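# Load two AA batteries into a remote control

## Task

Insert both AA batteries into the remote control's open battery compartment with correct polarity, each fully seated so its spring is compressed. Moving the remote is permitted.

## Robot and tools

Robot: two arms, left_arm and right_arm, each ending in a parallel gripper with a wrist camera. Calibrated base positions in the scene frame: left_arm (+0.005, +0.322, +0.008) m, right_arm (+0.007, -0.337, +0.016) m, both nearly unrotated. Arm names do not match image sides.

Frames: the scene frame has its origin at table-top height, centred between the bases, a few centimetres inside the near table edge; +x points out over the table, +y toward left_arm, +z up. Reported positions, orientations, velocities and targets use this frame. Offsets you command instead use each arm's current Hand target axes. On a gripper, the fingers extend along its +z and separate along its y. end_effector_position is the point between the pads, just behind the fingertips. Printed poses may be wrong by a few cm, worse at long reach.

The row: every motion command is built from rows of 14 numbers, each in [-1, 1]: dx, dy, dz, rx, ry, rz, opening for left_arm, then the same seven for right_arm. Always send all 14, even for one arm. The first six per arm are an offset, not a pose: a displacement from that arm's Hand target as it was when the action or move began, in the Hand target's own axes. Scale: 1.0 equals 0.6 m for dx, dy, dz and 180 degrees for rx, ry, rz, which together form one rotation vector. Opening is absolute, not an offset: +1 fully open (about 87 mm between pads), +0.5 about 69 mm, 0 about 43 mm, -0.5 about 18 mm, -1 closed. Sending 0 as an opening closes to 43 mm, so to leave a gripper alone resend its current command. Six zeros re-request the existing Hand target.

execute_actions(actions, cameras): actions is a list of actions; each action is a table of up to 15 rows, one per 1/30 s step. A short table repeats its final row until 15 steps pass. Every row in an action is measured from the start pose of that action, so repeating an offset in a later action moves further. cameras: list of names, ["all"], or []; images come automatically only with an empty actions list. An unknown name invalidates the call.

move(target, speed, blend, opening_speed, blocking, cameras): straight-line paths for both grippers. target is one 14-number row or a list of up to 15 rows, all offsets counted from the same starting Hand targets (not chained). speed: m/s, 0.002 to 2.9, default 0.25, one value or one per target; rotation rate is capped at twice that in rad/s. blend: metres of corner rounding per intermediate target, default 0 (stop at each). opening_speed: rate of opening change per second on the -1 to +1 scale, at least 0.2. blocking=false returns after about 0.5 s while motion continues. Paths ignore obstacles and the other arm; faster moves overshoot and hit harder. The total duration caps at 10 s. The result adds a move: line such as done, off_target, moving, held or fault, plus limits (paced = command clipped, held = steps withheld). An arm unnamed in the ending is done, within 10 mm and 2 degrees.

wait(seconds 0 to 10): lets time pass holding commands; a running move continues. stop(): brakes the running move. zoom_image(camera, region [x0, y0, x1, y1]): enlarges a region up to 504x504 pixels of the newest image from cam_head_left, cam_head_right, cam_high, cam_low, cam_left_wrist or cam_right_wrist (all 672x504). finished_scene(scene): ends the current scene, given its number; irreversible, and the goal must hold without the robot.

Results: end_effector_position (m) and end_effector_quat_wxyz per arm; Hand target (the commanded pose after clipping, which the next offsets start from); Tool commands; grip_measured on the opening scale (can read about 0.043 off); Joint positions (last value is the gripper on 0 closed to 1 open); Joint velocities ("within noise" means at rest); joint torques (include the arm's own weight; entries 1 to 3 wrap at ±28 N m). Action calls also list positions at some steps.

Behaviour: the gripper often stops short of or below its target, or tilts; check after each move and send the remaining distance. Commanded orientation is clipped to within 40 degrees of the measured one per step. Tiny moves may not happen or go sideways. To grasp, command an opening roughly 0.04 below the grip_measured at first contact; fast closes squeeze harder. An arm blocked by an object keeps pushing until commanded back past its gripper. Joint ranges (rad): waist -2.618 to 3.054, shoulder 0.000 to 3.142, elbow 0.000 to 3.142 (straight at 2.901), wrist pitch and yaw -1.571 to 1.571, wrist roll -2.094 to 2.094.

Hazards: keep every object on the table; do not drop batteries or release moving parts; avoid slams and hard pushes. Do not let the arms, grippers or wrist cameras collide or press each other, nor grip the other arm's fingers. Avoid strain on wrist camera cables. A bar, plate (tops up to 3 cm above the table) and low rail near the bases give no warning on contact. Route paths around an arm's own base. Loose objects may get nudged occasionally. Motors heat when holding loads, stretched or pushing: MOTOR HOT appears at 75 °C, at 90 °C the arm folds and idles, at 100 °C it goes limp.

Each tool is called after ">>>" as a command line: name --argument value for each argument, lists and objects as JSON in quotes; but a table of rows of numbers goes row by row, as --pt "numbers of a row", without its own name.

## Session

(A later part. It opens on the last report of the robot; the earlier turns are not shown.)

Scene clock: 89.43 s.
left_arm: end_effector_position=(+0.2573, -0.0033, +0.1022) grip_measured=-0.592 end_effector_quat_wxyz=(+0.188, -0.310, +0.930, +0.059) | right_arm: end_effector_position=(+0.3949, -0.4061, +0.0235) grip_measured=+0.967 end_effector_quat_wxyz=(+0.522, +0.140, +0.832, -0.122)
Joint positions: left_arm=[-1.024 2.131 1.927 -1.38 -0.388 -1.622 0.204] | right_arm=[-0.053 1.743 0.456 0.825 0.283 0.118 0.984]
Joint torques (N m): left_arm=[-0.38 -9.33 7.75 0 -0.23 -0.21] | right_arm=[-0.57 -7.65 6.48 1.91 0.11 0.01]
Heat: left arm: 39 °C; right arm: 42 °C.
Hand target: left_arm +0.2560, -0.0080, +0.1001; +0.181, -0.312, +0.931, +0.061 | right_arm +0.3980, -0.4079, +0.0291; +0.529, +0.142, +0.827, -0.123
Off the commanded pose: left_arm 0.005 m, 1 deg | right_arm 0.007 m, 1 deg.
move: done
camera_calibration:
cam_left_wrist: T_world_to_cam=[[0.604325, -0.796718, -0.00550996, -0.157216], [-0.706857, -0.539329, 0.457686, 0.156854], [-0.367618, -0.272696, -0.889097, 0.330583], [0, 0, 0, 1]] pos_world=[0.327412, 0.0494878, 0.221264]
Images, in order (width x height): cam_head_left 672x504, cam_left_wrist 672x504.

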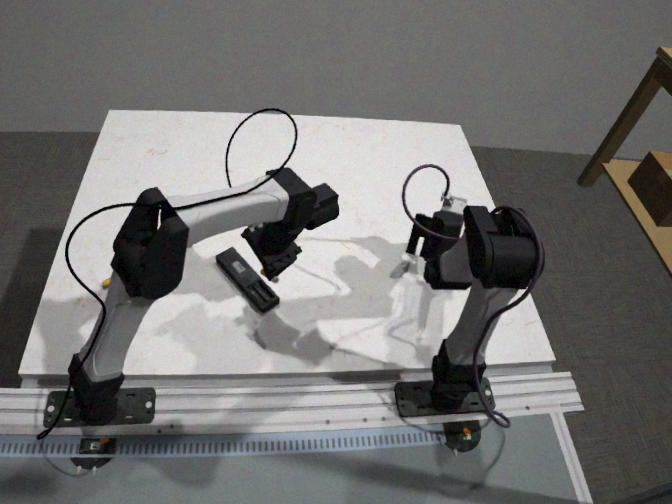

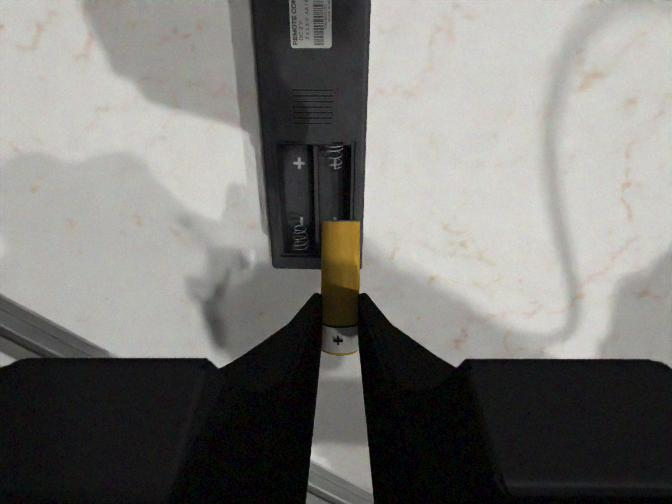

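>>> move --target '[0.02358, 0.00395, 0.06642, -0.0025, 0, -0.00619, -0.68, 0, 0, 0, 0, 0, 0, 1.0]' --speed 0.08 --cameras '["cam_left_wrist"]'

>>> zoom_image --camera "cam_left_wrist" --region '[240, 80, 440, 370]'

Scene clock: 98.57 s.
left_arm: end_effector_position=(+0.2573, -0.0033, +0.0669) grip_measured=-0.592 end_effector_quat_wxyz=(+0.187, -0.319, +0.927, +0.060) | right_arm: end_effector_position=(+0.3949, -0.4061, +0.0235) grip_measured=+0.967 end_effector_quat_wxyz=(+0.522, +0.140, +0.832, -0.122)
Joint positions: left_arm=[-1.024 2.138 1.798 -1.25 -0.386 -1.642 0.204] | right_arm=[-0.053 1.743 0.456 0.825 0.283 0.118 0.984]
Joint torques (N m): left_arm=[-0.13 -9.51 4.37 0.16 -0.26 -0.13] | right_arm=[-0.57 -7.66 6.48 1.91 0.11 0.01]
Heat: left arm: 41 °C; right arm: 42 °C.
Hand target: left_arm +0.2559, -0.0050, +0.0578; +0.180, -0.322, +0.927, +0.063 | right_arm +0.3980, -0.4079, +0.0291; +0.529, +0.142, +0.827, -0.123
Off the commanded pose: left_arm 0.009 m, 1 deg | right_arm 0.007 m, 1 deg.
move: done
camera_calibration:
cam_left_wrist: T_world_to_cam=[[0.61861, -0.785691, -0.00346991, -0.161132], [-0.696938, -0.550759, 0.459284, 0.17038], [-0.362766, -0.2817, -0.888283, 0.297844], [0, 0, 0, 1]] pos_world=[0.32647, 0.0511408, 0.185757]
Images, in order (width x height): cam_left_wrist 672x504.

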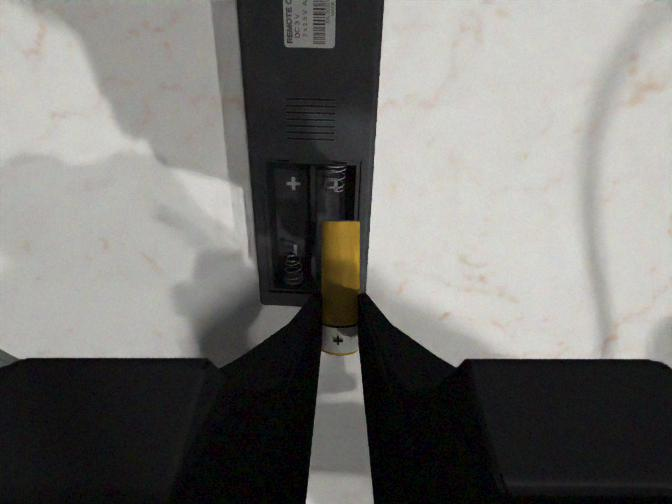

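Scaled by 1.738 from the camera's 672x504 image, which has a finer 960x720 frame.

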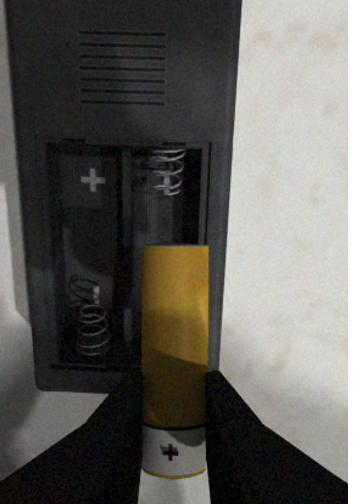

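>>> wait --seconds 0.1 --cameras '["cam_low", "cam_head_left", "cam_head_right"]'

>>> zoom_image --camera "cam_low" --region '[330, 230, 440, 310]'

>>> zoom_image --camera "cam_head_right" --region '[240, 220, 340, 330]'

Scene clock: 100.43 s.
left_arm: end_effector_position=(+0.2574, -0.0034, +0.0669) grip_measured=-0.592 end_effector_quat_wxyz=(+0.187, -0.319, +0.927, +0.059) | right_arm: end_effector_position=(+0.3949, -0.4061, +0.0235) grip_measured=+0.967 end_effector_quat_wxyz=(+0.522, +0.140, +0.832, -0.122)
Joint positions: left_arm=[-1.024 2.138 1.798 -1.249 -0.386 -1.642 0.204] | right_arm=[-0.053 1.743 0.456 0.825 0.283 0.118 0.984]
Joint torques (N m): left_arm=[0.18 -9.5 4.41 0.23 -0.26 -0.17] | right_arm=[-0.57 -7.65 6.48 1.91 0.11 0.01]
Heat: left arm: 42 °C; right arm: 42 °C.
Hand target: left_arm +0.2559, -0.0050, +0.0578; +0.180, -0.322, +0.927, +0.063 | right_arm +0.3980, -0.4079, +0.0291; +0.529, +0.142, +0.827, -0.123
Tool commands: left_gripper/opening=-0.68 right_gripper/opening=+1.0
Off the commanded pose: left_arm 0.009 m, 1 deg | right_arm 0.007 m, 1 deg.
wait: 0.10 s; at rest from the start
Images, in order (width x height): cam_head_left 672x504, cam_head_right 672x504, cam_low 672x504.

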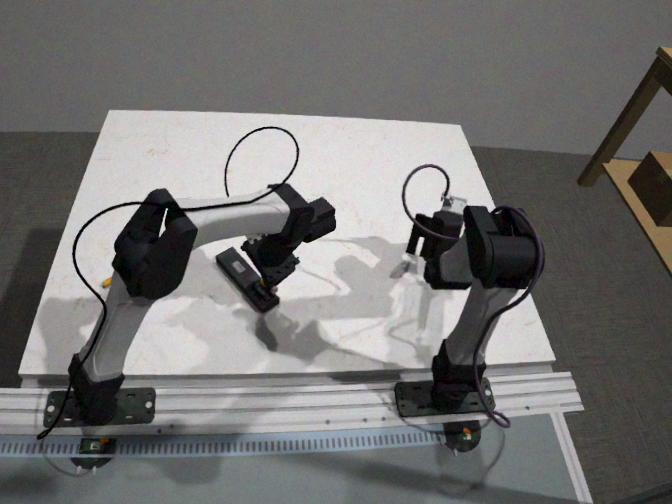

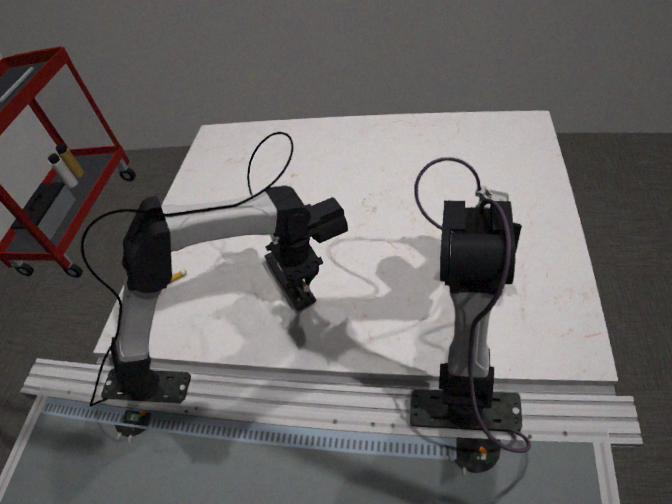

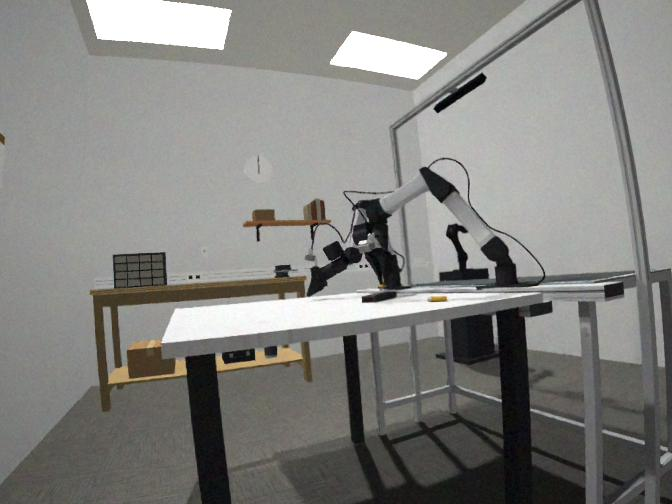

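Scaled by 4.582 from the camera's 672x504 image, which has a finer 960x720 frame.

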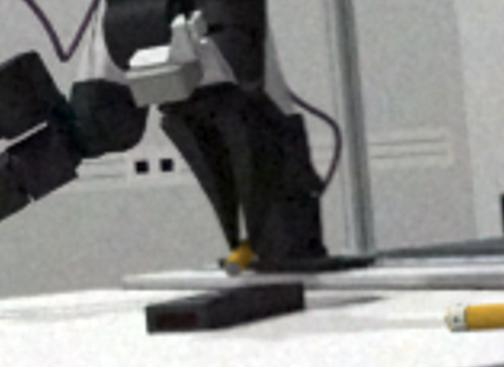

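Scaled by 4.582 from the camera's 672x504 image, which has a finer 960x720 frame.

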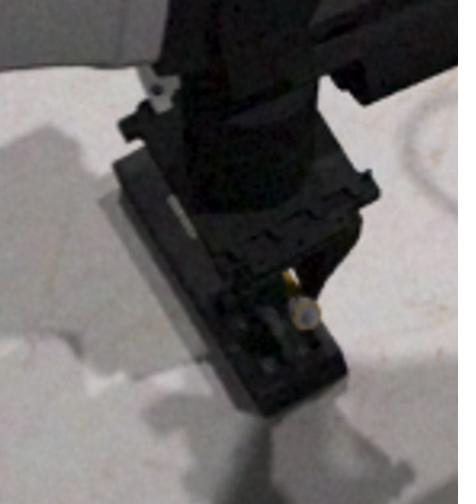

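>>> move --target '[-0.0042, 0.0091, 0.0211, 0, 0, 0, -0.68, 0, 0, 0, 0, 0, 0, 1.0]' --speed 0.06 --cameras '["cam_left_wrist", "cam_head_right"]'

>>> zoom_image --camera "cam_left_wrist" --region '[240, 80, 440, 370]'

>>> zoom_image --camera "cam_head_right" --region '[260, 250, 340, 330]'

Scene clock: 102.23 s.
left_arm: end_effector_position=(+0.2578, +0.0031, +0.0494) grip_measured=-0.592 end_effector_quat_wxyz=(+0.185, -0.321, +0.926, +0.065) | right_arm: end_effector_position=(+0.3949, -0.4061, +0.0235) grip_measured=+0.967 end_effector_quat_wxyz=(+0.522, +0.140, +0.832, -0.122)
Joint positions: left_arm=[-1.014 2.138 1.728 -1.188 -0.386 -1.64 0.204] | right_arm=[-0.053 1.743 0.456 0.825 0.283 0.118 0.984]
Joint torques (N m): left_arm=[0.36 -10.99 4.03 0.2 -0.22 0.02] | right_arm=[-0.58 -7.65 6.48 1.91 0.11 0.01]
Heat: left arm: 42 °C; right arm: 42 °C.
Hand target: left_arm +0.2581, +0.0037, +0.0470; +0.180, -0.322, +0.927, +0.063 | right_arm +0.3980, -0.4079, +0.0291; +0.529, +0.142, +0.827, -0.123
Off the commanded pose: left_arm 0.002 m, 1 deg | right_arm 0.007 m, 1 deg.
move: done
camera_calibration:
cam_left_wrist: T_world_to_cam=[[0.624984, -0.780528, -0.013056, -0.157657], [-0.689905, -0.560091, 0.458617, 0.180506], [-0.365276, -0.277621, -0.888538, 0.284965], [0, 0, 0, 1]] pos_world=[0.327156, 0.0571559, 0.168361]
Images, in order (width x height): cam_head_right 672x504, cam_left_wrist 672x504.

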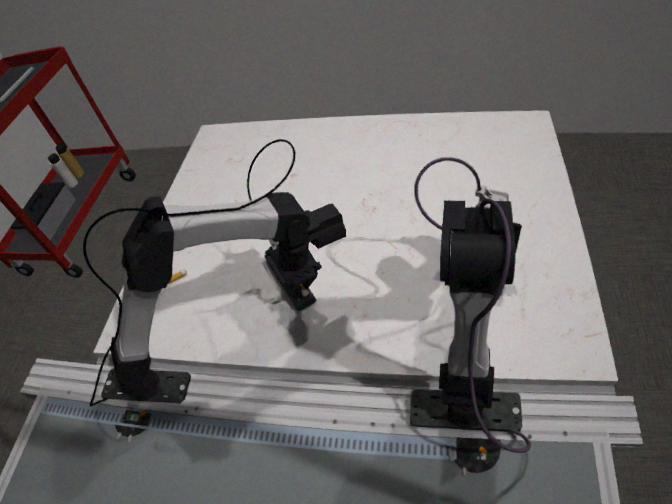

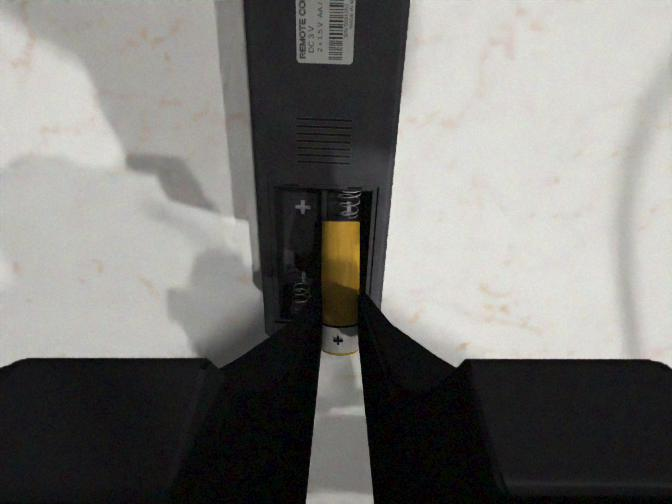

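Scaled by 1.738 from the camera's 672x504 image, which has a finer 960x720 frame.

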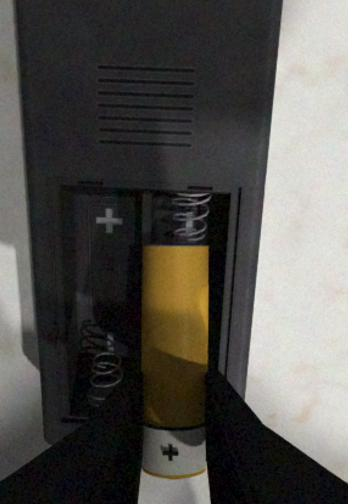

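Scaled by 6.300 from the camera's 672x504 image, which has a finer 960x720 frame.

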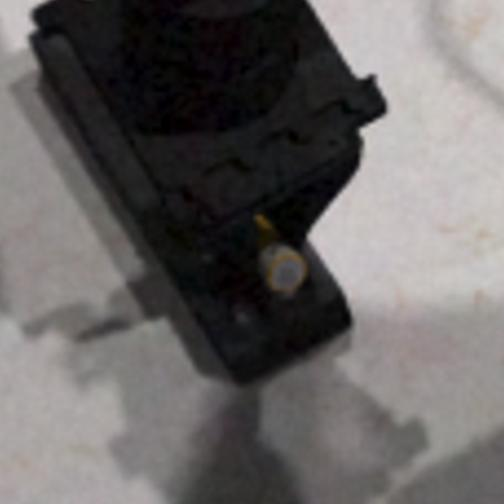

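>>> move --target '[-0.00202, -0.00903, -0.01895, 0, 0, 0, -0.68, 0, 0, 0, 0, 0, 0, 1.0]' --speed 0.06 --cameras '["cam_left_wrist"]'

>>> zoom_image --camera "cam_left_wrist" --region '[240, 80, 440, 370]'

Scene clock: 104.67 s.
left_arm: end_effector_position=(+0.2591, +0.0011, +0.0575) grip_measured=-0.592 end_effector_quat_wxyz=(+0.186, -0.322, +0.926, +0.063) | right_arm: end_effector_position=(+0.3949, -0.4061, +0.0235) grip_measured=+0.967 end_effector_quat_wxyz=(+0.522, +0.140, +0.832, -0.122)
Joint positions: left_arm=[-1.014 2.138 1.76 -1.217 -0.386 -1.64 0.204] | right_arm=[-0.053 1.743 0.456 0.825 0.283 0.118 0.984]
Joint torques (N m): left_arm=[-0.14 -9.7 7.56 -0.08 -0.21 -0.02] | right_arm=[-0.57 -7.65 6.48 1.91 0.11 0.01]
Heat: left arm: 42 °C; right arm: 42 °C.
Hand target: left_arm +0.2590, -0.0025, +0.0580; +0.180, -0.322, +0.927, +0.063 | right_arm +0.3980, -0.4079, +0.0291; +0.529, +0.142, +0.827, -0.123
Off the commanded pose: left_arm 0.004 m, 1 deg | right_arm 0.007 m, 1 deg.
move: done
camera_calibration:
cam_left_wrist: T_world_to_cam=[[0.624988, -0.780588, -0.00853781, -0.160217], [-0.691104, -0.558361, 0.458921, 0.17683], [-0.362996, -0.28092, -0.888436, 0.291499], [0, 0, 0, 1]] pos_world=[0.328154, 0.0555593, 0.176459]
Images, in order (width x height): cam_left_wrist 672x504.

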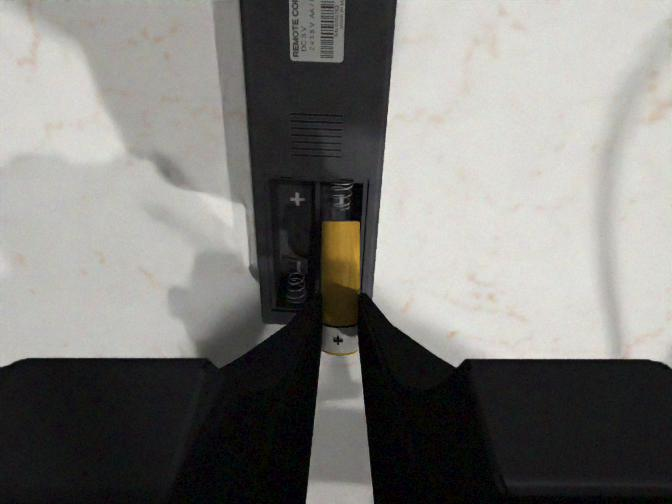

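Scaled by 1.738 from the camera's 672x504 image, which has a finer 960x720 frame.

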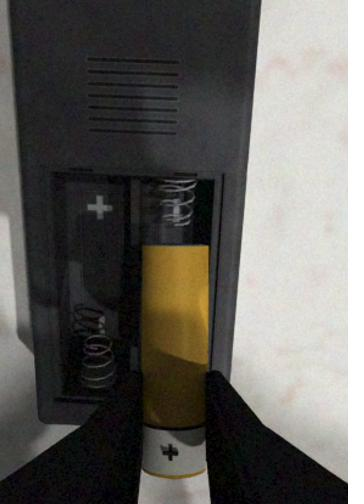

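>>> move --target '[0.00897, 0.00453, 0.01793, 0, 0, 0, -0.68, 0, 0, 0, 0, 0, 0, 1.0]' --speed 0.04 --cameras '["cam_left_wrist"]'

>>> zoom_image --camera "cam_left_wrist" --region '[240, 80, 440, 370]'

Scene clock: 106.67 s.
left_arm: end_effector_position=(+0.2592, +0.0010, +0.0532) grip_measured=-0.592 end_effector_quat_wxyz=(+0.186, -0.322, +0.926, +0.061) | right_arm: end_effector_position=(+0.3949, -0.4061, +0.0235) grip_measured=+0.967 end_effector_quat_wxyz=(+0.522, +0.140, +0.832, -0.122)
Joint positions: left_arm=[-1.014 2.138 1.743 -1.196 -0.386 -1.64 0.204] | right_arm=[-0.053 1.743 0.456 0.825 0.283 0.118 0.984]
Joint torques (N m): left_arm=[-0.46 -9.95 4.22 0.28 -0.23 -0.08] | right_arm=[-0.55 -7.65 6.48 1.91 0.11 0.01]
Heat: left arm: 42 °C; right arm: 42 °C.
Hand target: left_arm +0.2566, -0.0010, +0.0460; +0.180, -0.322, +0.927, +0.063 | right_arm +0.3980, -0.4079, +0.0291; +0.529, +0.142, +0.827, -0.123
Off the commanded pose: left_arm 0.008 m, 1 deg | right_arm 0.007 m, 1 deg.
move: done
camera_calibration:
cam_left_wrist: T_world_to_cam=[[0.624968, -0.780631, -0.00544952, -0.160555], [-0.691921, -0.557153, 0.459158, 0.179052], [-0.36147, -0.283189, -0.888338, 0.287217], [0, 0, 0, 1]] pos_world=[0.328052, 0.0557617, 0.172058]
Images, in order (width x height): cam_left_wrist 672x504.

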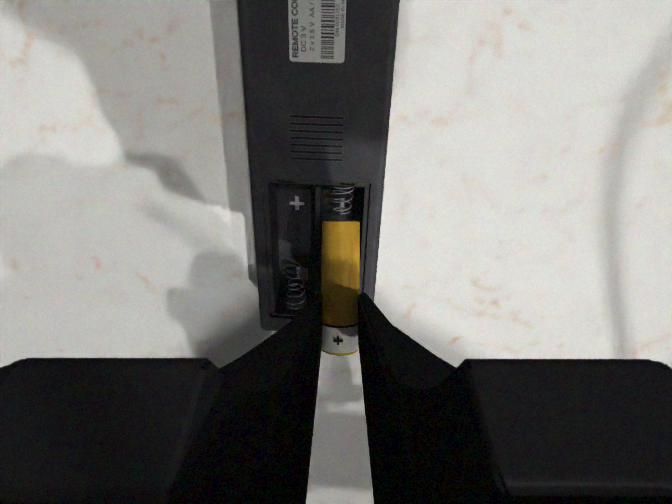

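Scaled by 1.738 from the camera's 672x504 image, which has a finer 960x720 frame.

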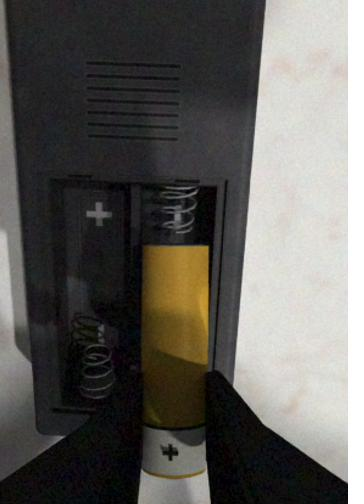

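>>> move --target '[0.00499, 0, 0.01235, 0, 0, 0, -0.68, 0, 0, 0, 0, 0, 0, 1.0]' --speed 0.04 --cameras '["cam_left_wrist"]'

>>> zoom_image --camera "cam_left_wrist" --region '[240, 80, 440, 370]'

Scene clock: 108.17 s.
left_arm: end_effector_position=(+0.2595, +0.0006, +0.0476) grip_measured=-0.592 end_effector_quat_wxyz=(+0.187, -0.323, +0.926, +0.059) | right_arm: end_effector_position=(+0.3949, -0.4061, +0.0235) grip_measured=+0.967 end_effector_quat_wxyz=(+0.522, +0.140, +0.832, -0.122)
Joint positions: left_arm=[-1.014 2.138 1.72 -1.168 -0.386 -1.64 0.204] | right_arm=[-0.053 1.743 0.456 0.825 0.283 0.118 0.984]
Joint torques (N m): left_arm=[-0.28 -9.25 4.42 0.32 -0.23 -0.1] | right_arm=[-0.57 -7.65 6.48 1.9 0.11 0.01]
Heat: left arm: 43 °C; right arm: 42 °C.
Hand target: left_arm +0.2566, -0.0010, +0.0380; +0.180, -0.322, +0.927, +0.063 | right_arm +0.3980, -0.4079, +0.0291; +0.529, +0.142, +0.827, -0.123
Off the commanded pose: left_arm 0.010 m, 1 deg | right_arm 0.007 m, 1 deg.
move: done
camera_calibration:
cam_left_wrist: T_world_to_cam=[[0.624905, -0.780701, 0.000221834, -0.161282], [-0.693463, -0.554946, 0.459503, 0.181992], [-0.358611, -0.2873, -0.888176, 0.281527], [0, 0, 0, 1]] pos_world=[0.327949, 0.0559659, 0.166456]
Images, in order (width x height): cam_left_wrist 672x504.

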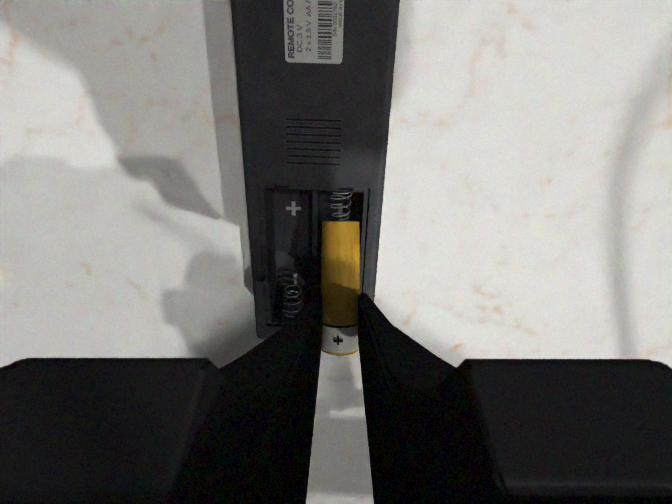

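Scaled by 1.738 from the camera's 672x504 image, which has a finer 960x720 frame.

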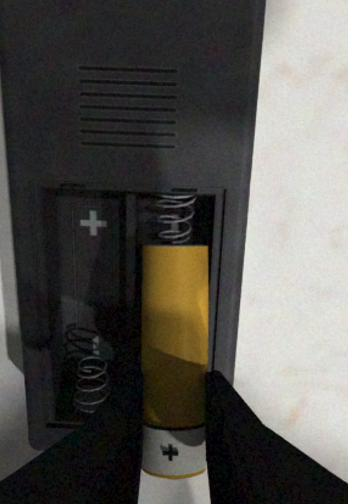

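>>> move --target '[0.00312, 0, 0.00772, 0, 0, 0, -0.68, 0, 0, 0, 0, 0, 0, 1.0]' --speed 0.03 --cameras '[]'

>>> move --target '[0.00249, 0, 0.00617, 0, 0, 0, -0.68, 0, 0, 0, 0, 0, 0, 1.0]' --speed 0.03 --cameras '["cam_left_wrist"]'

Scene clock: 109.70 s.
left_arm: end_effector_position=(+0.2590, +0.0005, +0.0442) grip_measured=-0.592 end_effector_quat_wxyz=(+0.185, -0.323, +0.926, +0.057) | right_arm: end_effector_position=(+0.3949, -0.4061, +0.0235) grip_measured=+0.967 end_effector_quat_wxyz=(+0.522, +0.140, +0.832, -0.122)
Joint positions: left_arm=[-1.014 2.138 1.707 -1.153 -0.383 -1.64 0.204] | right_arm=[-0.053 1.743 0.456 0.825 0.283 0.118 0.984]
Joint torques (N m): left_arm=[-0.32 -9.35 4.03 0.27 -0.26 -0.11] | right_arm=[-0.57 -7.65 6.48 1.91 0.11 0.01]
Heat: left arm: 43 °C; right arm: 42 °C.
Hand target: left_arm +0.2566, -0.0009, +0.0330; +0.180, -0.322, +0.927, +0.063 | right_arm +0.3980, -0.4079, +0.0291; +0.529, +0.142, +0.827, -0.123
Off the commanded pose: left_arm 0.011 m, 1 deg | right_arm 0.007 m, 1 deg.
move: off_target (left_arm)
No camera images: "cameras" was empty.

Scene clock: 110.40 s.
left_arm: end_effector_position=(+0.2590, +0.0006, +0.0435) grip_measured=-0.592 end_effector_quat_wxyz=(+0.186, -0.323, +0.926, +0.057) | right_arm: end_effector_position=(+0.3949, -0.4061, +0.0235) grip_measured=+0.967 end_effector_quat_wxyz=(+0.522, +0.140, +0.832, -0.122)
Joint positions: left_arm=[-1.014 2.138 1.704 -1.15 -0.383 -1.64 0.204] | right_arm=[-0.053 1.743 0.456 0.825 0.283 0.118 0.984]
Joint torques (N m): left_arm=[-0.24 -8.9 3.4 0.44 -0.27 -0.11] | right_arm=[-0.55 -7.64 6.48 1.91 0.11 0.01]
Heat: left arm: 43 °C; right arm: 42 °C.
Hand target: left_arm +0.2565, -0.0009, +0.0290; +0.180, -0.322, +0.927, +0.063 | right_arm +0.3980, -0.4079, +0.0291; +0.529, +0.142, +0.827, -0.123
Off the commanded pose: left_arm 0.015 m, 1 deg | right_arm 0.007 m, 1 deg.
move: off_target (left_arm)
camera_calibration:
cam_left_wrist: T_world_to_cam=[[0.624996, -0.780626, 0.00188211, -0.161097], [-0.692722, -0.553502, 0.462354, 0.183079], [-0.359884, -0.290273, -0.886693, 0.277986], [0, 0, 0, 1]] pos_world=[0.32755, 0.0562694, 0.162144]
Images, in order (width x height): cam_left_wrist 672x504.

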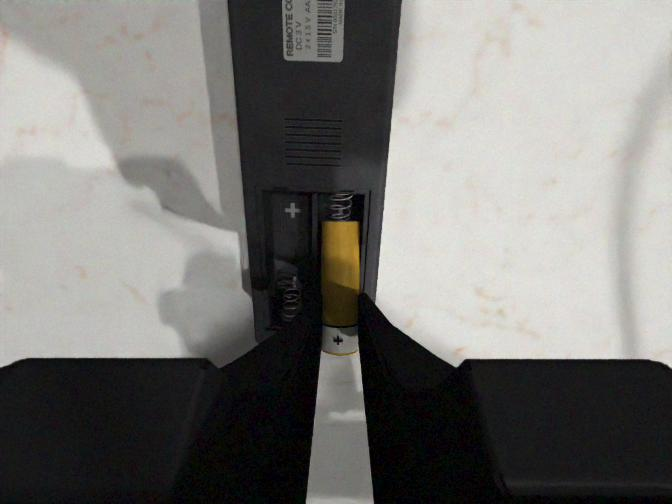

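>>> wait --seconds 0.1 --cameras '["cam_head_right", "cam_low"]'

>>> zoom_image --camera "cam_head_right" --region '[265, 255, 335, 320]'

>>> zoom_image --camera "cam_low" --region '[350, 260, 420, 310]'

Scene clock: 111.10 s.
left_arm: end_effector_position=(+0.2590, +0.0006, +0.0435) grip_measured=-0.592 end_effector_quat_wxyz=(+0.186, -0.323, +0.926, +0.057) | right_arm: end_effector_position=(+0.3949, -0.4061, +0.0235) grip_measured=+0.967 end_effector_quat_wxyz=(+0.522, +0.140, +0.832, -0.122)
Joint positions: left_arm=[-1.014 2.138 1.704 -1.15 -0.383 -1.64 0.204] | right_arm=[-0.053 1.743 0.456 0.825 0.283 0.118 0.984]
Joint torques (N m): left_arm=[-0.4 -8.64 3.64 0.42 -0.24 -0.08] | right_arm=[-0.57 -7.62 6.46 1.91 0.11 0.01]
Heat: left arm: 43 °C; right arm: 42 °C.
Hand target: left_arm +0.2565, -0.0009, +0.0290; +0.180, -0.322, +0.927, +0.063 | right_arm +0.3980, -0.4079, +0.0291; +0.529, +0.142, +0.827, -0.123
Tool commands: left_gripper/opening=-0.68 right_gripper/opening=+1.0
Off the commanded pose: left_arm 0.015 m, 1 deg | right_arm 0.007 m, 1 deg.
wait: 0.10 s; at rest from the start
Images, in order (width x height): cam_head_right 672x504, cam_low 672x504.

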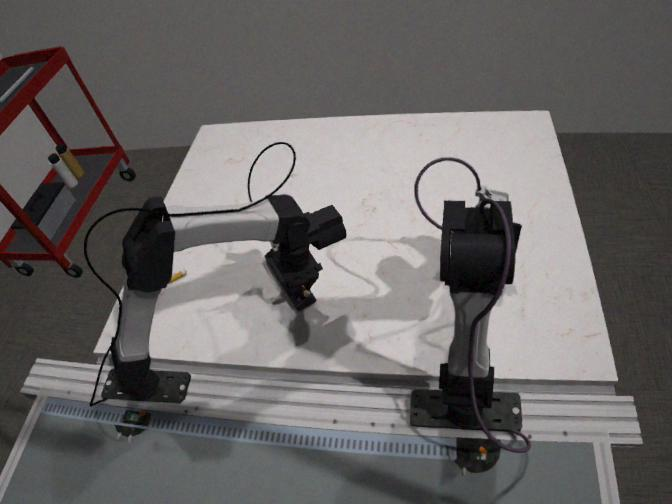

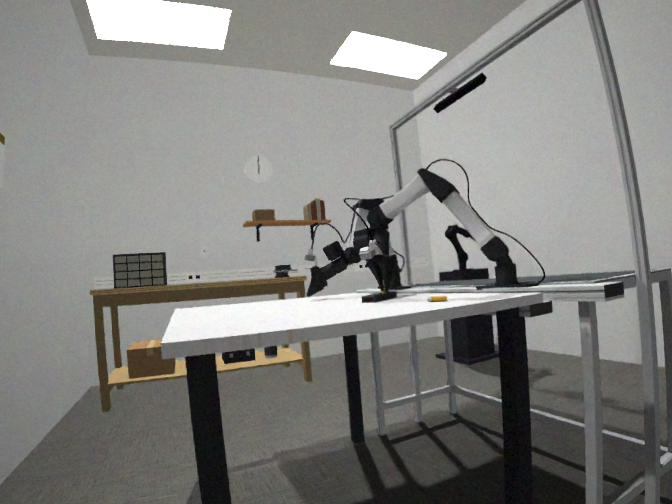

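Scaled by 7.200 from the camera's 672x504 image, which has a finer 960x720 frame.

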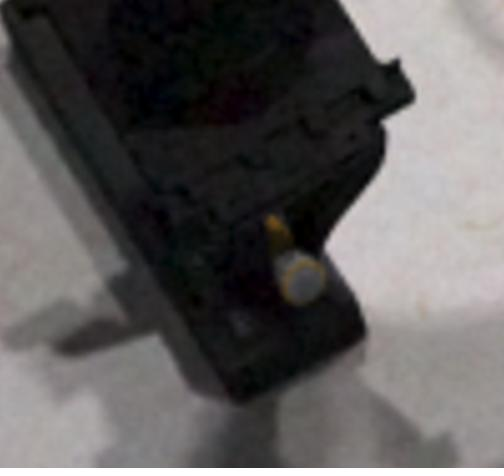

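Scaled by 7.200 from the camera's 672x504 image, which has a finer 960x720 frame.

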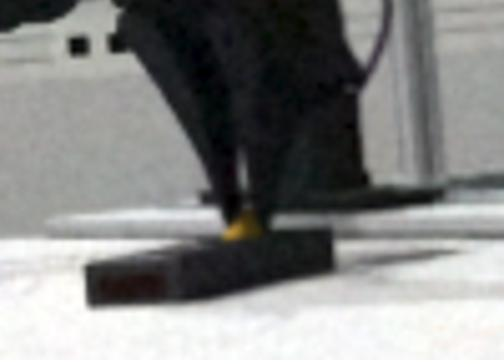

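>>> move --target '[-0.01947, -0.00037, 0.0007, 0, 0, 0, -0.68, 0, 0, 0, 0, 0, 0, 1.0]' --speed 0.03 --cameras '["cam_left_wrist"]'

>>> zoom_image --camera "cam_left_wrist" --region '[220, 130, 440, 370]'

Scene clock: 112.80 s.
left_arm: end_effector_position=(+0.2595, +0.0012, +0.0431) grip_measured=-0.592 end_effector_quat_wxyz=(+0.179, -0.319, +0.929, +0.056) | right_arm: end_effector_position=(+0.3949, -0.4061, +0.0235) grip_measured=+0.967 end_effector_quat_wxyz=(+0.522, +0.140, +0.832, -0.122)
Joint positions: left_arm=[-1.006 2.138 1.704 -1.147 -0.369 -1.622 0.204] | right_arm=[-0.053 1.743 0.456 0.825 0.283 0.118 0.984]
Joint torques (N m): left_arm=[1.07 -9.29 3.69 0.37 -0.4 0] | right_arm=[-0.55 -7.65 6.48 1.91 0.11 0.01]
Heat: left arm: 43 °C; right arm: 42 °C.
Hand target: left_arm +0.2653, +0.0058, +0.0330; +0.180, -0.322, +0.927, +0.063 | right_arm +0.3980, -0.4079, +0.0291; +0.529, +0.142, +0.827, -0.123
Off the commanded pose: left_arm 0.013 m, 1 deg | right_arm 0.007 m, 1 deg.
move: off_target (left_arm)
camera_calibration:
cam_left_wrist: T_world_to_cam=[[0.618057, -0.786129, -0.00269243, -0.158949], [-0.691233, -0.545075, 0.474437, 0.183076], [-0.374436, -0.291368, -0.880285, 0.281478], [0, 0, 0, 1]] pos_world=[0.330184, 0.0568494, 0.160495]
Images, in order (width x height): cam_left_wrist 672x504.

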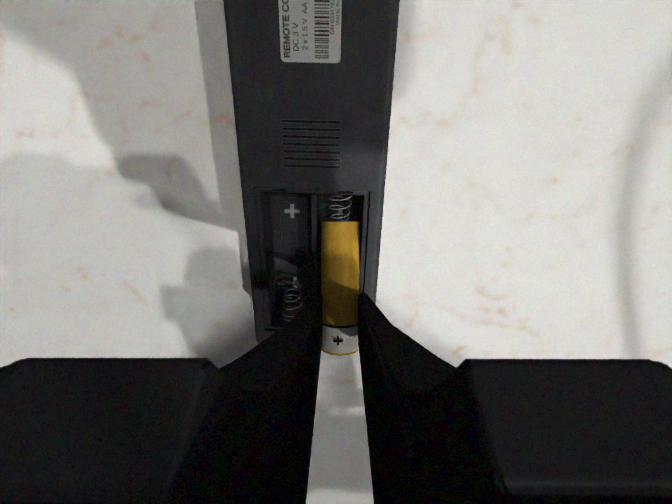

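Scaled by 2.100 from the camera's 672x504 image, which has a finer 960x720 frame.

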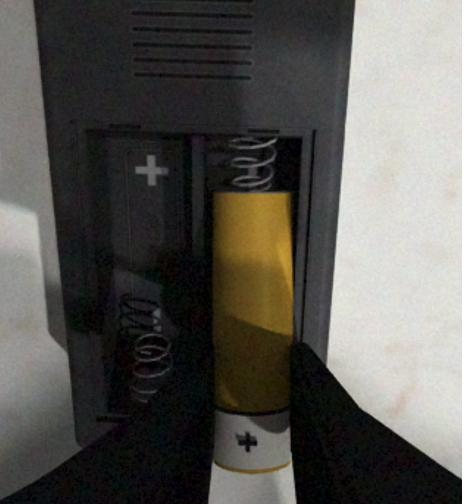

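>>> move --target '[-0.01062, -0.0002, 0.00038, 0, 0, 0, -0.68, 0, 0, 0, 0, 0, 0, 1.0]' --speed 0.03 --cameras '["cam_left_wrist"]'

>>> zoom_image --camera "cam_left_wrist" --region '[220, 130, 440, 370]'

Scene clock: 114.27 s.
left_arm: end_effector_position=(+0.2600, +0.0019, +0.0428) grip_measured=-0.592 end_effector_quat_wxyz=(+0.171, -0.317, +0.931, +0.055) | right_arm: end_effector_position=(+0.3949, -0.4061, +0.0235) grip_measured=+0.967 end_effector_quat_wxyz=(+0.522, +0.140, +0.832, -0.122)
Joint positions: left_arm=[-0.997 2.138 1.704 -1.145 -0.353 -1.606 0.204] | right_arm=[-0.053 1.743 0.456 0.825 0.283 0.118 0.984]
Joint torques (N m): left_arm=[1.59 -9.84 4.25 0.37 -0.56 0.01] | right_arm=[-0.57 -7.65 6.45 1.91 0.11 0.01]
Heat: left arm: 43 °C; right arm: 42 °C.
Hand target: left_arm +0.2701, +0.0094, +0.0352; +0.180, -0.322, +0.927, +0.063 | right_arm +0.3980, -0.4079, +0.0291; +0.529, +0.142, +0.827, -0.123
Off the commanded pose: left_arm 0.015 m, 2 deg | right_arm 0.007 m, 1 deg.
move: off_target (left_arm)
camera_calibration:
cam_left_wrist: T_world_to_cam=[[0.6138, -0.789433, -0.00673978, -0.157469], [-0.686724, -0.538114, 0.488715, 0.182199], [-0.389435, -0.295345, -0.872417, 0.285117], [0, 0, 0, 1]] pos_world=[0.33281, 0.0579405, 0.158636]
Images, in order (width x height): cam_left_wrist 672x504.

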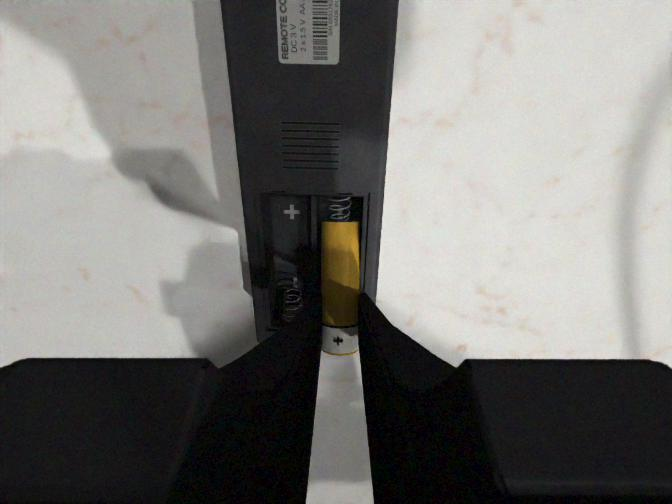

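Scaled by 2.100 from the camera's 672x504 image, which has a finer 960x720 frame.

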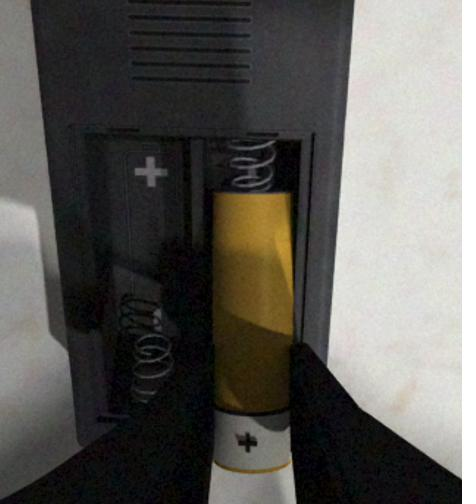

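>>> move --target '[-0.01416, -0.00027, 0.00051, 0, 0, 0, -0.68, 0, 0, 0, 0, 0, 0, 1.0]' --speed 0.03 --cameras '["cam_left_wrist"]'

>>> zoom_image --camera "cam_left_wrist" --region '[220, 130, 440, 370]'

Scene clock: 116.30 s.
left_arm: end_effector_position=(+0.2611, +0.0030, +0.0424) grip_measured=-0.592 end_effector_quat_wxyz=(+0.160, -0.315, +0.934, +0.053) | right_arm: end_effector_position=(+0.3949, -0.4061, +0.0235) grip_measured=+0.967 end_effector_quat_wxyz=(+0.522, +0.140, +0.832, -0.122)
Joint positions: left_arm=[-0.984 2.138 1.704 -1.142 -0.332 -1.587 0.204] | right_arm=[-0.053 1.743 0.456 0.825 0.283 0.118 0.984]
Joint torques (N m): left_arm=[1.88 -9.91 4.44 0.34 -0.71 0.01] | right_arm=[-0.59 -7.65 6.48 1.91 0.11 0.01]
Heat: left arm: 43 °C; right arm: 42 °C.
Hand target: left_arm +0.2765, +0.0142, +0.0381; +0.180, -0.322, +0.927, +0.063 | right_arm +0.3980, -0.4079, +0.0291; +0.529, +0.142, +0.827, -0.123
Off the commanded pose: left_arm 0.020 m, 3 deg | right_arm 0.007 m, 1 deg.
move: off_target (left_arm)
camera_calibration:
cam_left_wrist: T_world_to_cam=[[0.609799, -0.792483, -0.0107442, -0.156001], [-0.67982, -0.52998, 0.506918, 0.181149], [-0.407418, -0.301814, -0.861928, 0.289772], [0, 0, 0, 1]] pos_world=[0.336336, 0.0598345, 0.156259]
Images, in order (width x height): cam_left_wrist 672x504.

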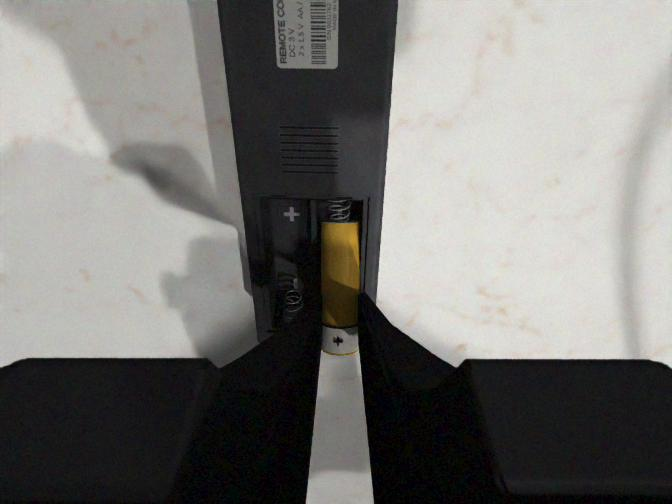

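Scaled by 2.100 from the camera's 672x504 image, which has a finer 960x720 frame.

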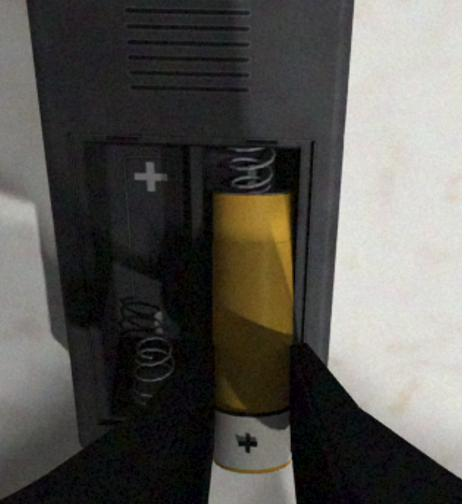

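>>> wait --seconds 0.1 --cameras '["cam_head_left", "cam_head_right"]'

>>> zoom_image --camera "cam_head_left" --region '[200, 230, 310, 330]'

>>> zoom_image --camera "cam_head_right" --region '[265, 255, 335, 320]'

Scene clock: 117.17 s.
left_arm: end_effector_position=(+0.2610, +0.0030, +0.0424) grip_measured=-0.592 end_effector_quat_wxyz=(+0.160, -0.314, +0.934, +0.053) | right_arm: end_effector_position=(+0.3949, -0.4061, +0.0235) grip_measured=+0.967 end_effector_quat_wxyz=(+0.522, +0.140, +0.832, -0.122)
Joint positions: left_arm=[-0.984 2.138 1.704 -1.142 -0.332 -1.587 0.204] | right_arm=[-0.053 1.743 0.456 0.825 0.283 0.118 0.984]
Joint torques (N m): left_arm=[2.04 -10.09 4.42 0.29 -0.71 0] | right_arm=[-0.55 -7.65 6.48 1.91 0.11 0.01]
Heat: left arm: 44 °C; right arm: 42 °C.
Hand target: left_arm +0.2765, +0.0142, +0.0381; +0.180, -0.322, +0.927, +0.063 | right_arm +0.3980, -0.4079, +0.0291; +0.529, +0.142, +0.827, -0.123
Tool commands: left_gripper/opening=-0.68 right_gripper/opening=+1.0
Off the commanded pose: left_arm 0.020 m, 3 deg | right_arm 0.007 m, 1 deg.
wait: 0.10 s; at rest from the start
Images, in order (width x height): cam_head_left 672x504, cam_head_right 672x504.

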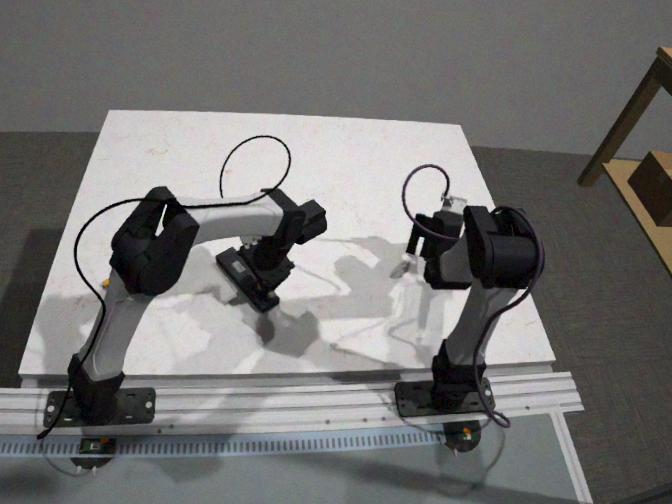

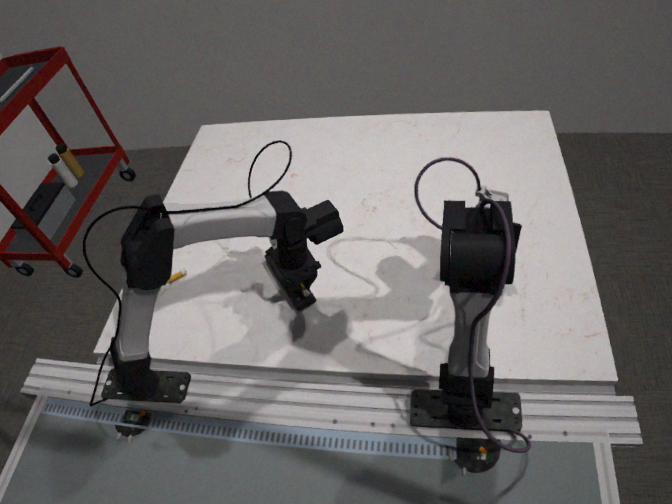

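Scaled by 4.582 from the camera's 672x504 image, which has a finer 960x720 frame.

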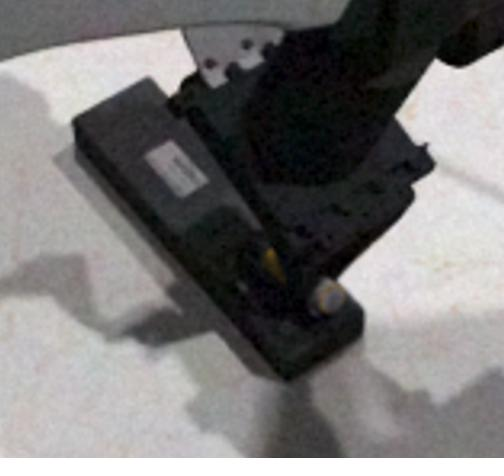

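Scaled by 7.200 from the camera's 672x504 image, which has a finer 960x720 frame.

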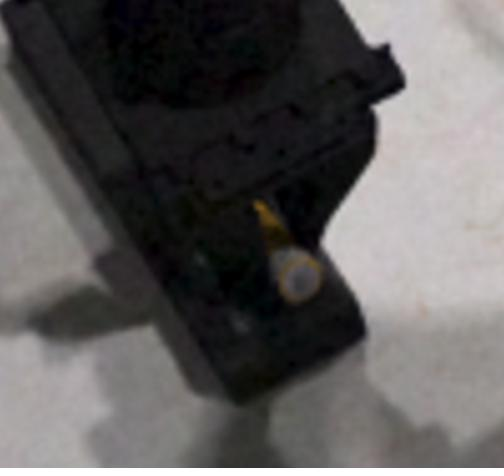

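>>> move --target '[-0.00112, -0.00017, 0.015, 0, -0.0444, 0, -0.68, 0, 0, 0, 0, 0, 0, 1.0]' --speed 0.03 --cameras '["cam_left_wrist"]'

>>> zoom_image --camera "cam_left_wrist" --region '[220, 130, 440, 370]'

Scene clock: 121.83 s.
left_arm: end_effector_position=(+0.2765, +0.0110, +0.0441) grip_measured=-0.592 end_effector_quat_wxyz=(+0.233, -0.318, +0.917, +0.067) | right_arm: end_effector_position=(+0.3949, -0.4061, +0.0235) grip_measured=+0.967 end_effector_quat_wxyz=(+0.522, +0.140, +0.832, -0.122)
Joint positions: left_arm=[-1.007 2.138 1.692 -1.126 -0.482 -1.628 0.204] | right_arm=[-0.053 1.743 0.456 0.825 0.283 0.118 0.984]
Joint torques (N m): left_arm=[-0.05 -8.39 3.86 0.29 -0.61 -0.1] | right_arm=[-0.57 -7.65 6.48 1.91 0.11 0.01]
Heat: left arm: 44 °C; right arm: 42 °C.
Hand target: left_arm +0.2797, +0.0165, +0.0300; +0.244, -0.317, +0.913, +0.085 | right_arm +0.3980, -0.4079, +0.0291; +0.529, +0.142, +0.827, -0.123
Off the commanded pose: left_arm 0.016 m, 2 deg | right_arm 0.007 m, 1 deg.
move: off_target (left_arm)
camera_calibration:
cam_left_wrist: T_world_to_cam=[[0.620358, -0.784189, 0.0142639, -0.163186], [-0.731108, -0.571591, 0.372512, 0.215567], [-0.283967, -0.241519, -0.927918, 0.268094], [0, 0, 0, 1]] pos_world=[0.334967, 0.0599975, 0.170796]
Images, in order (width x height): cam_left_wrist 672x504.

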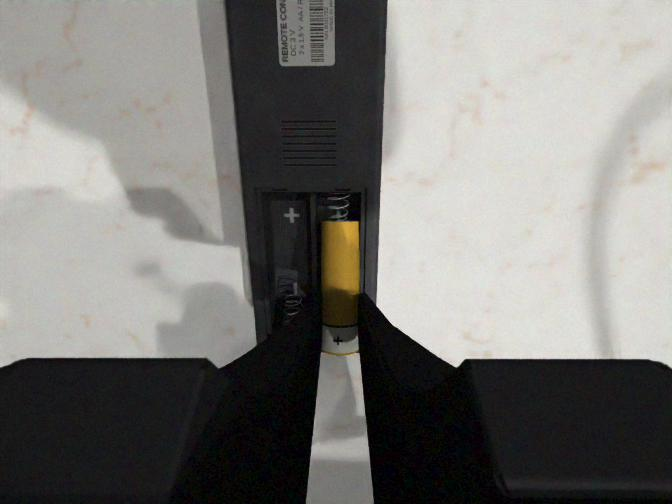

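Scaled by 2.100 from the camera's 672x504 image, which has a finer 960x720 frame.

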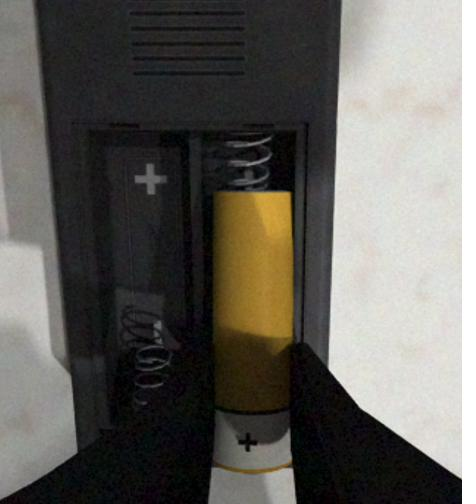

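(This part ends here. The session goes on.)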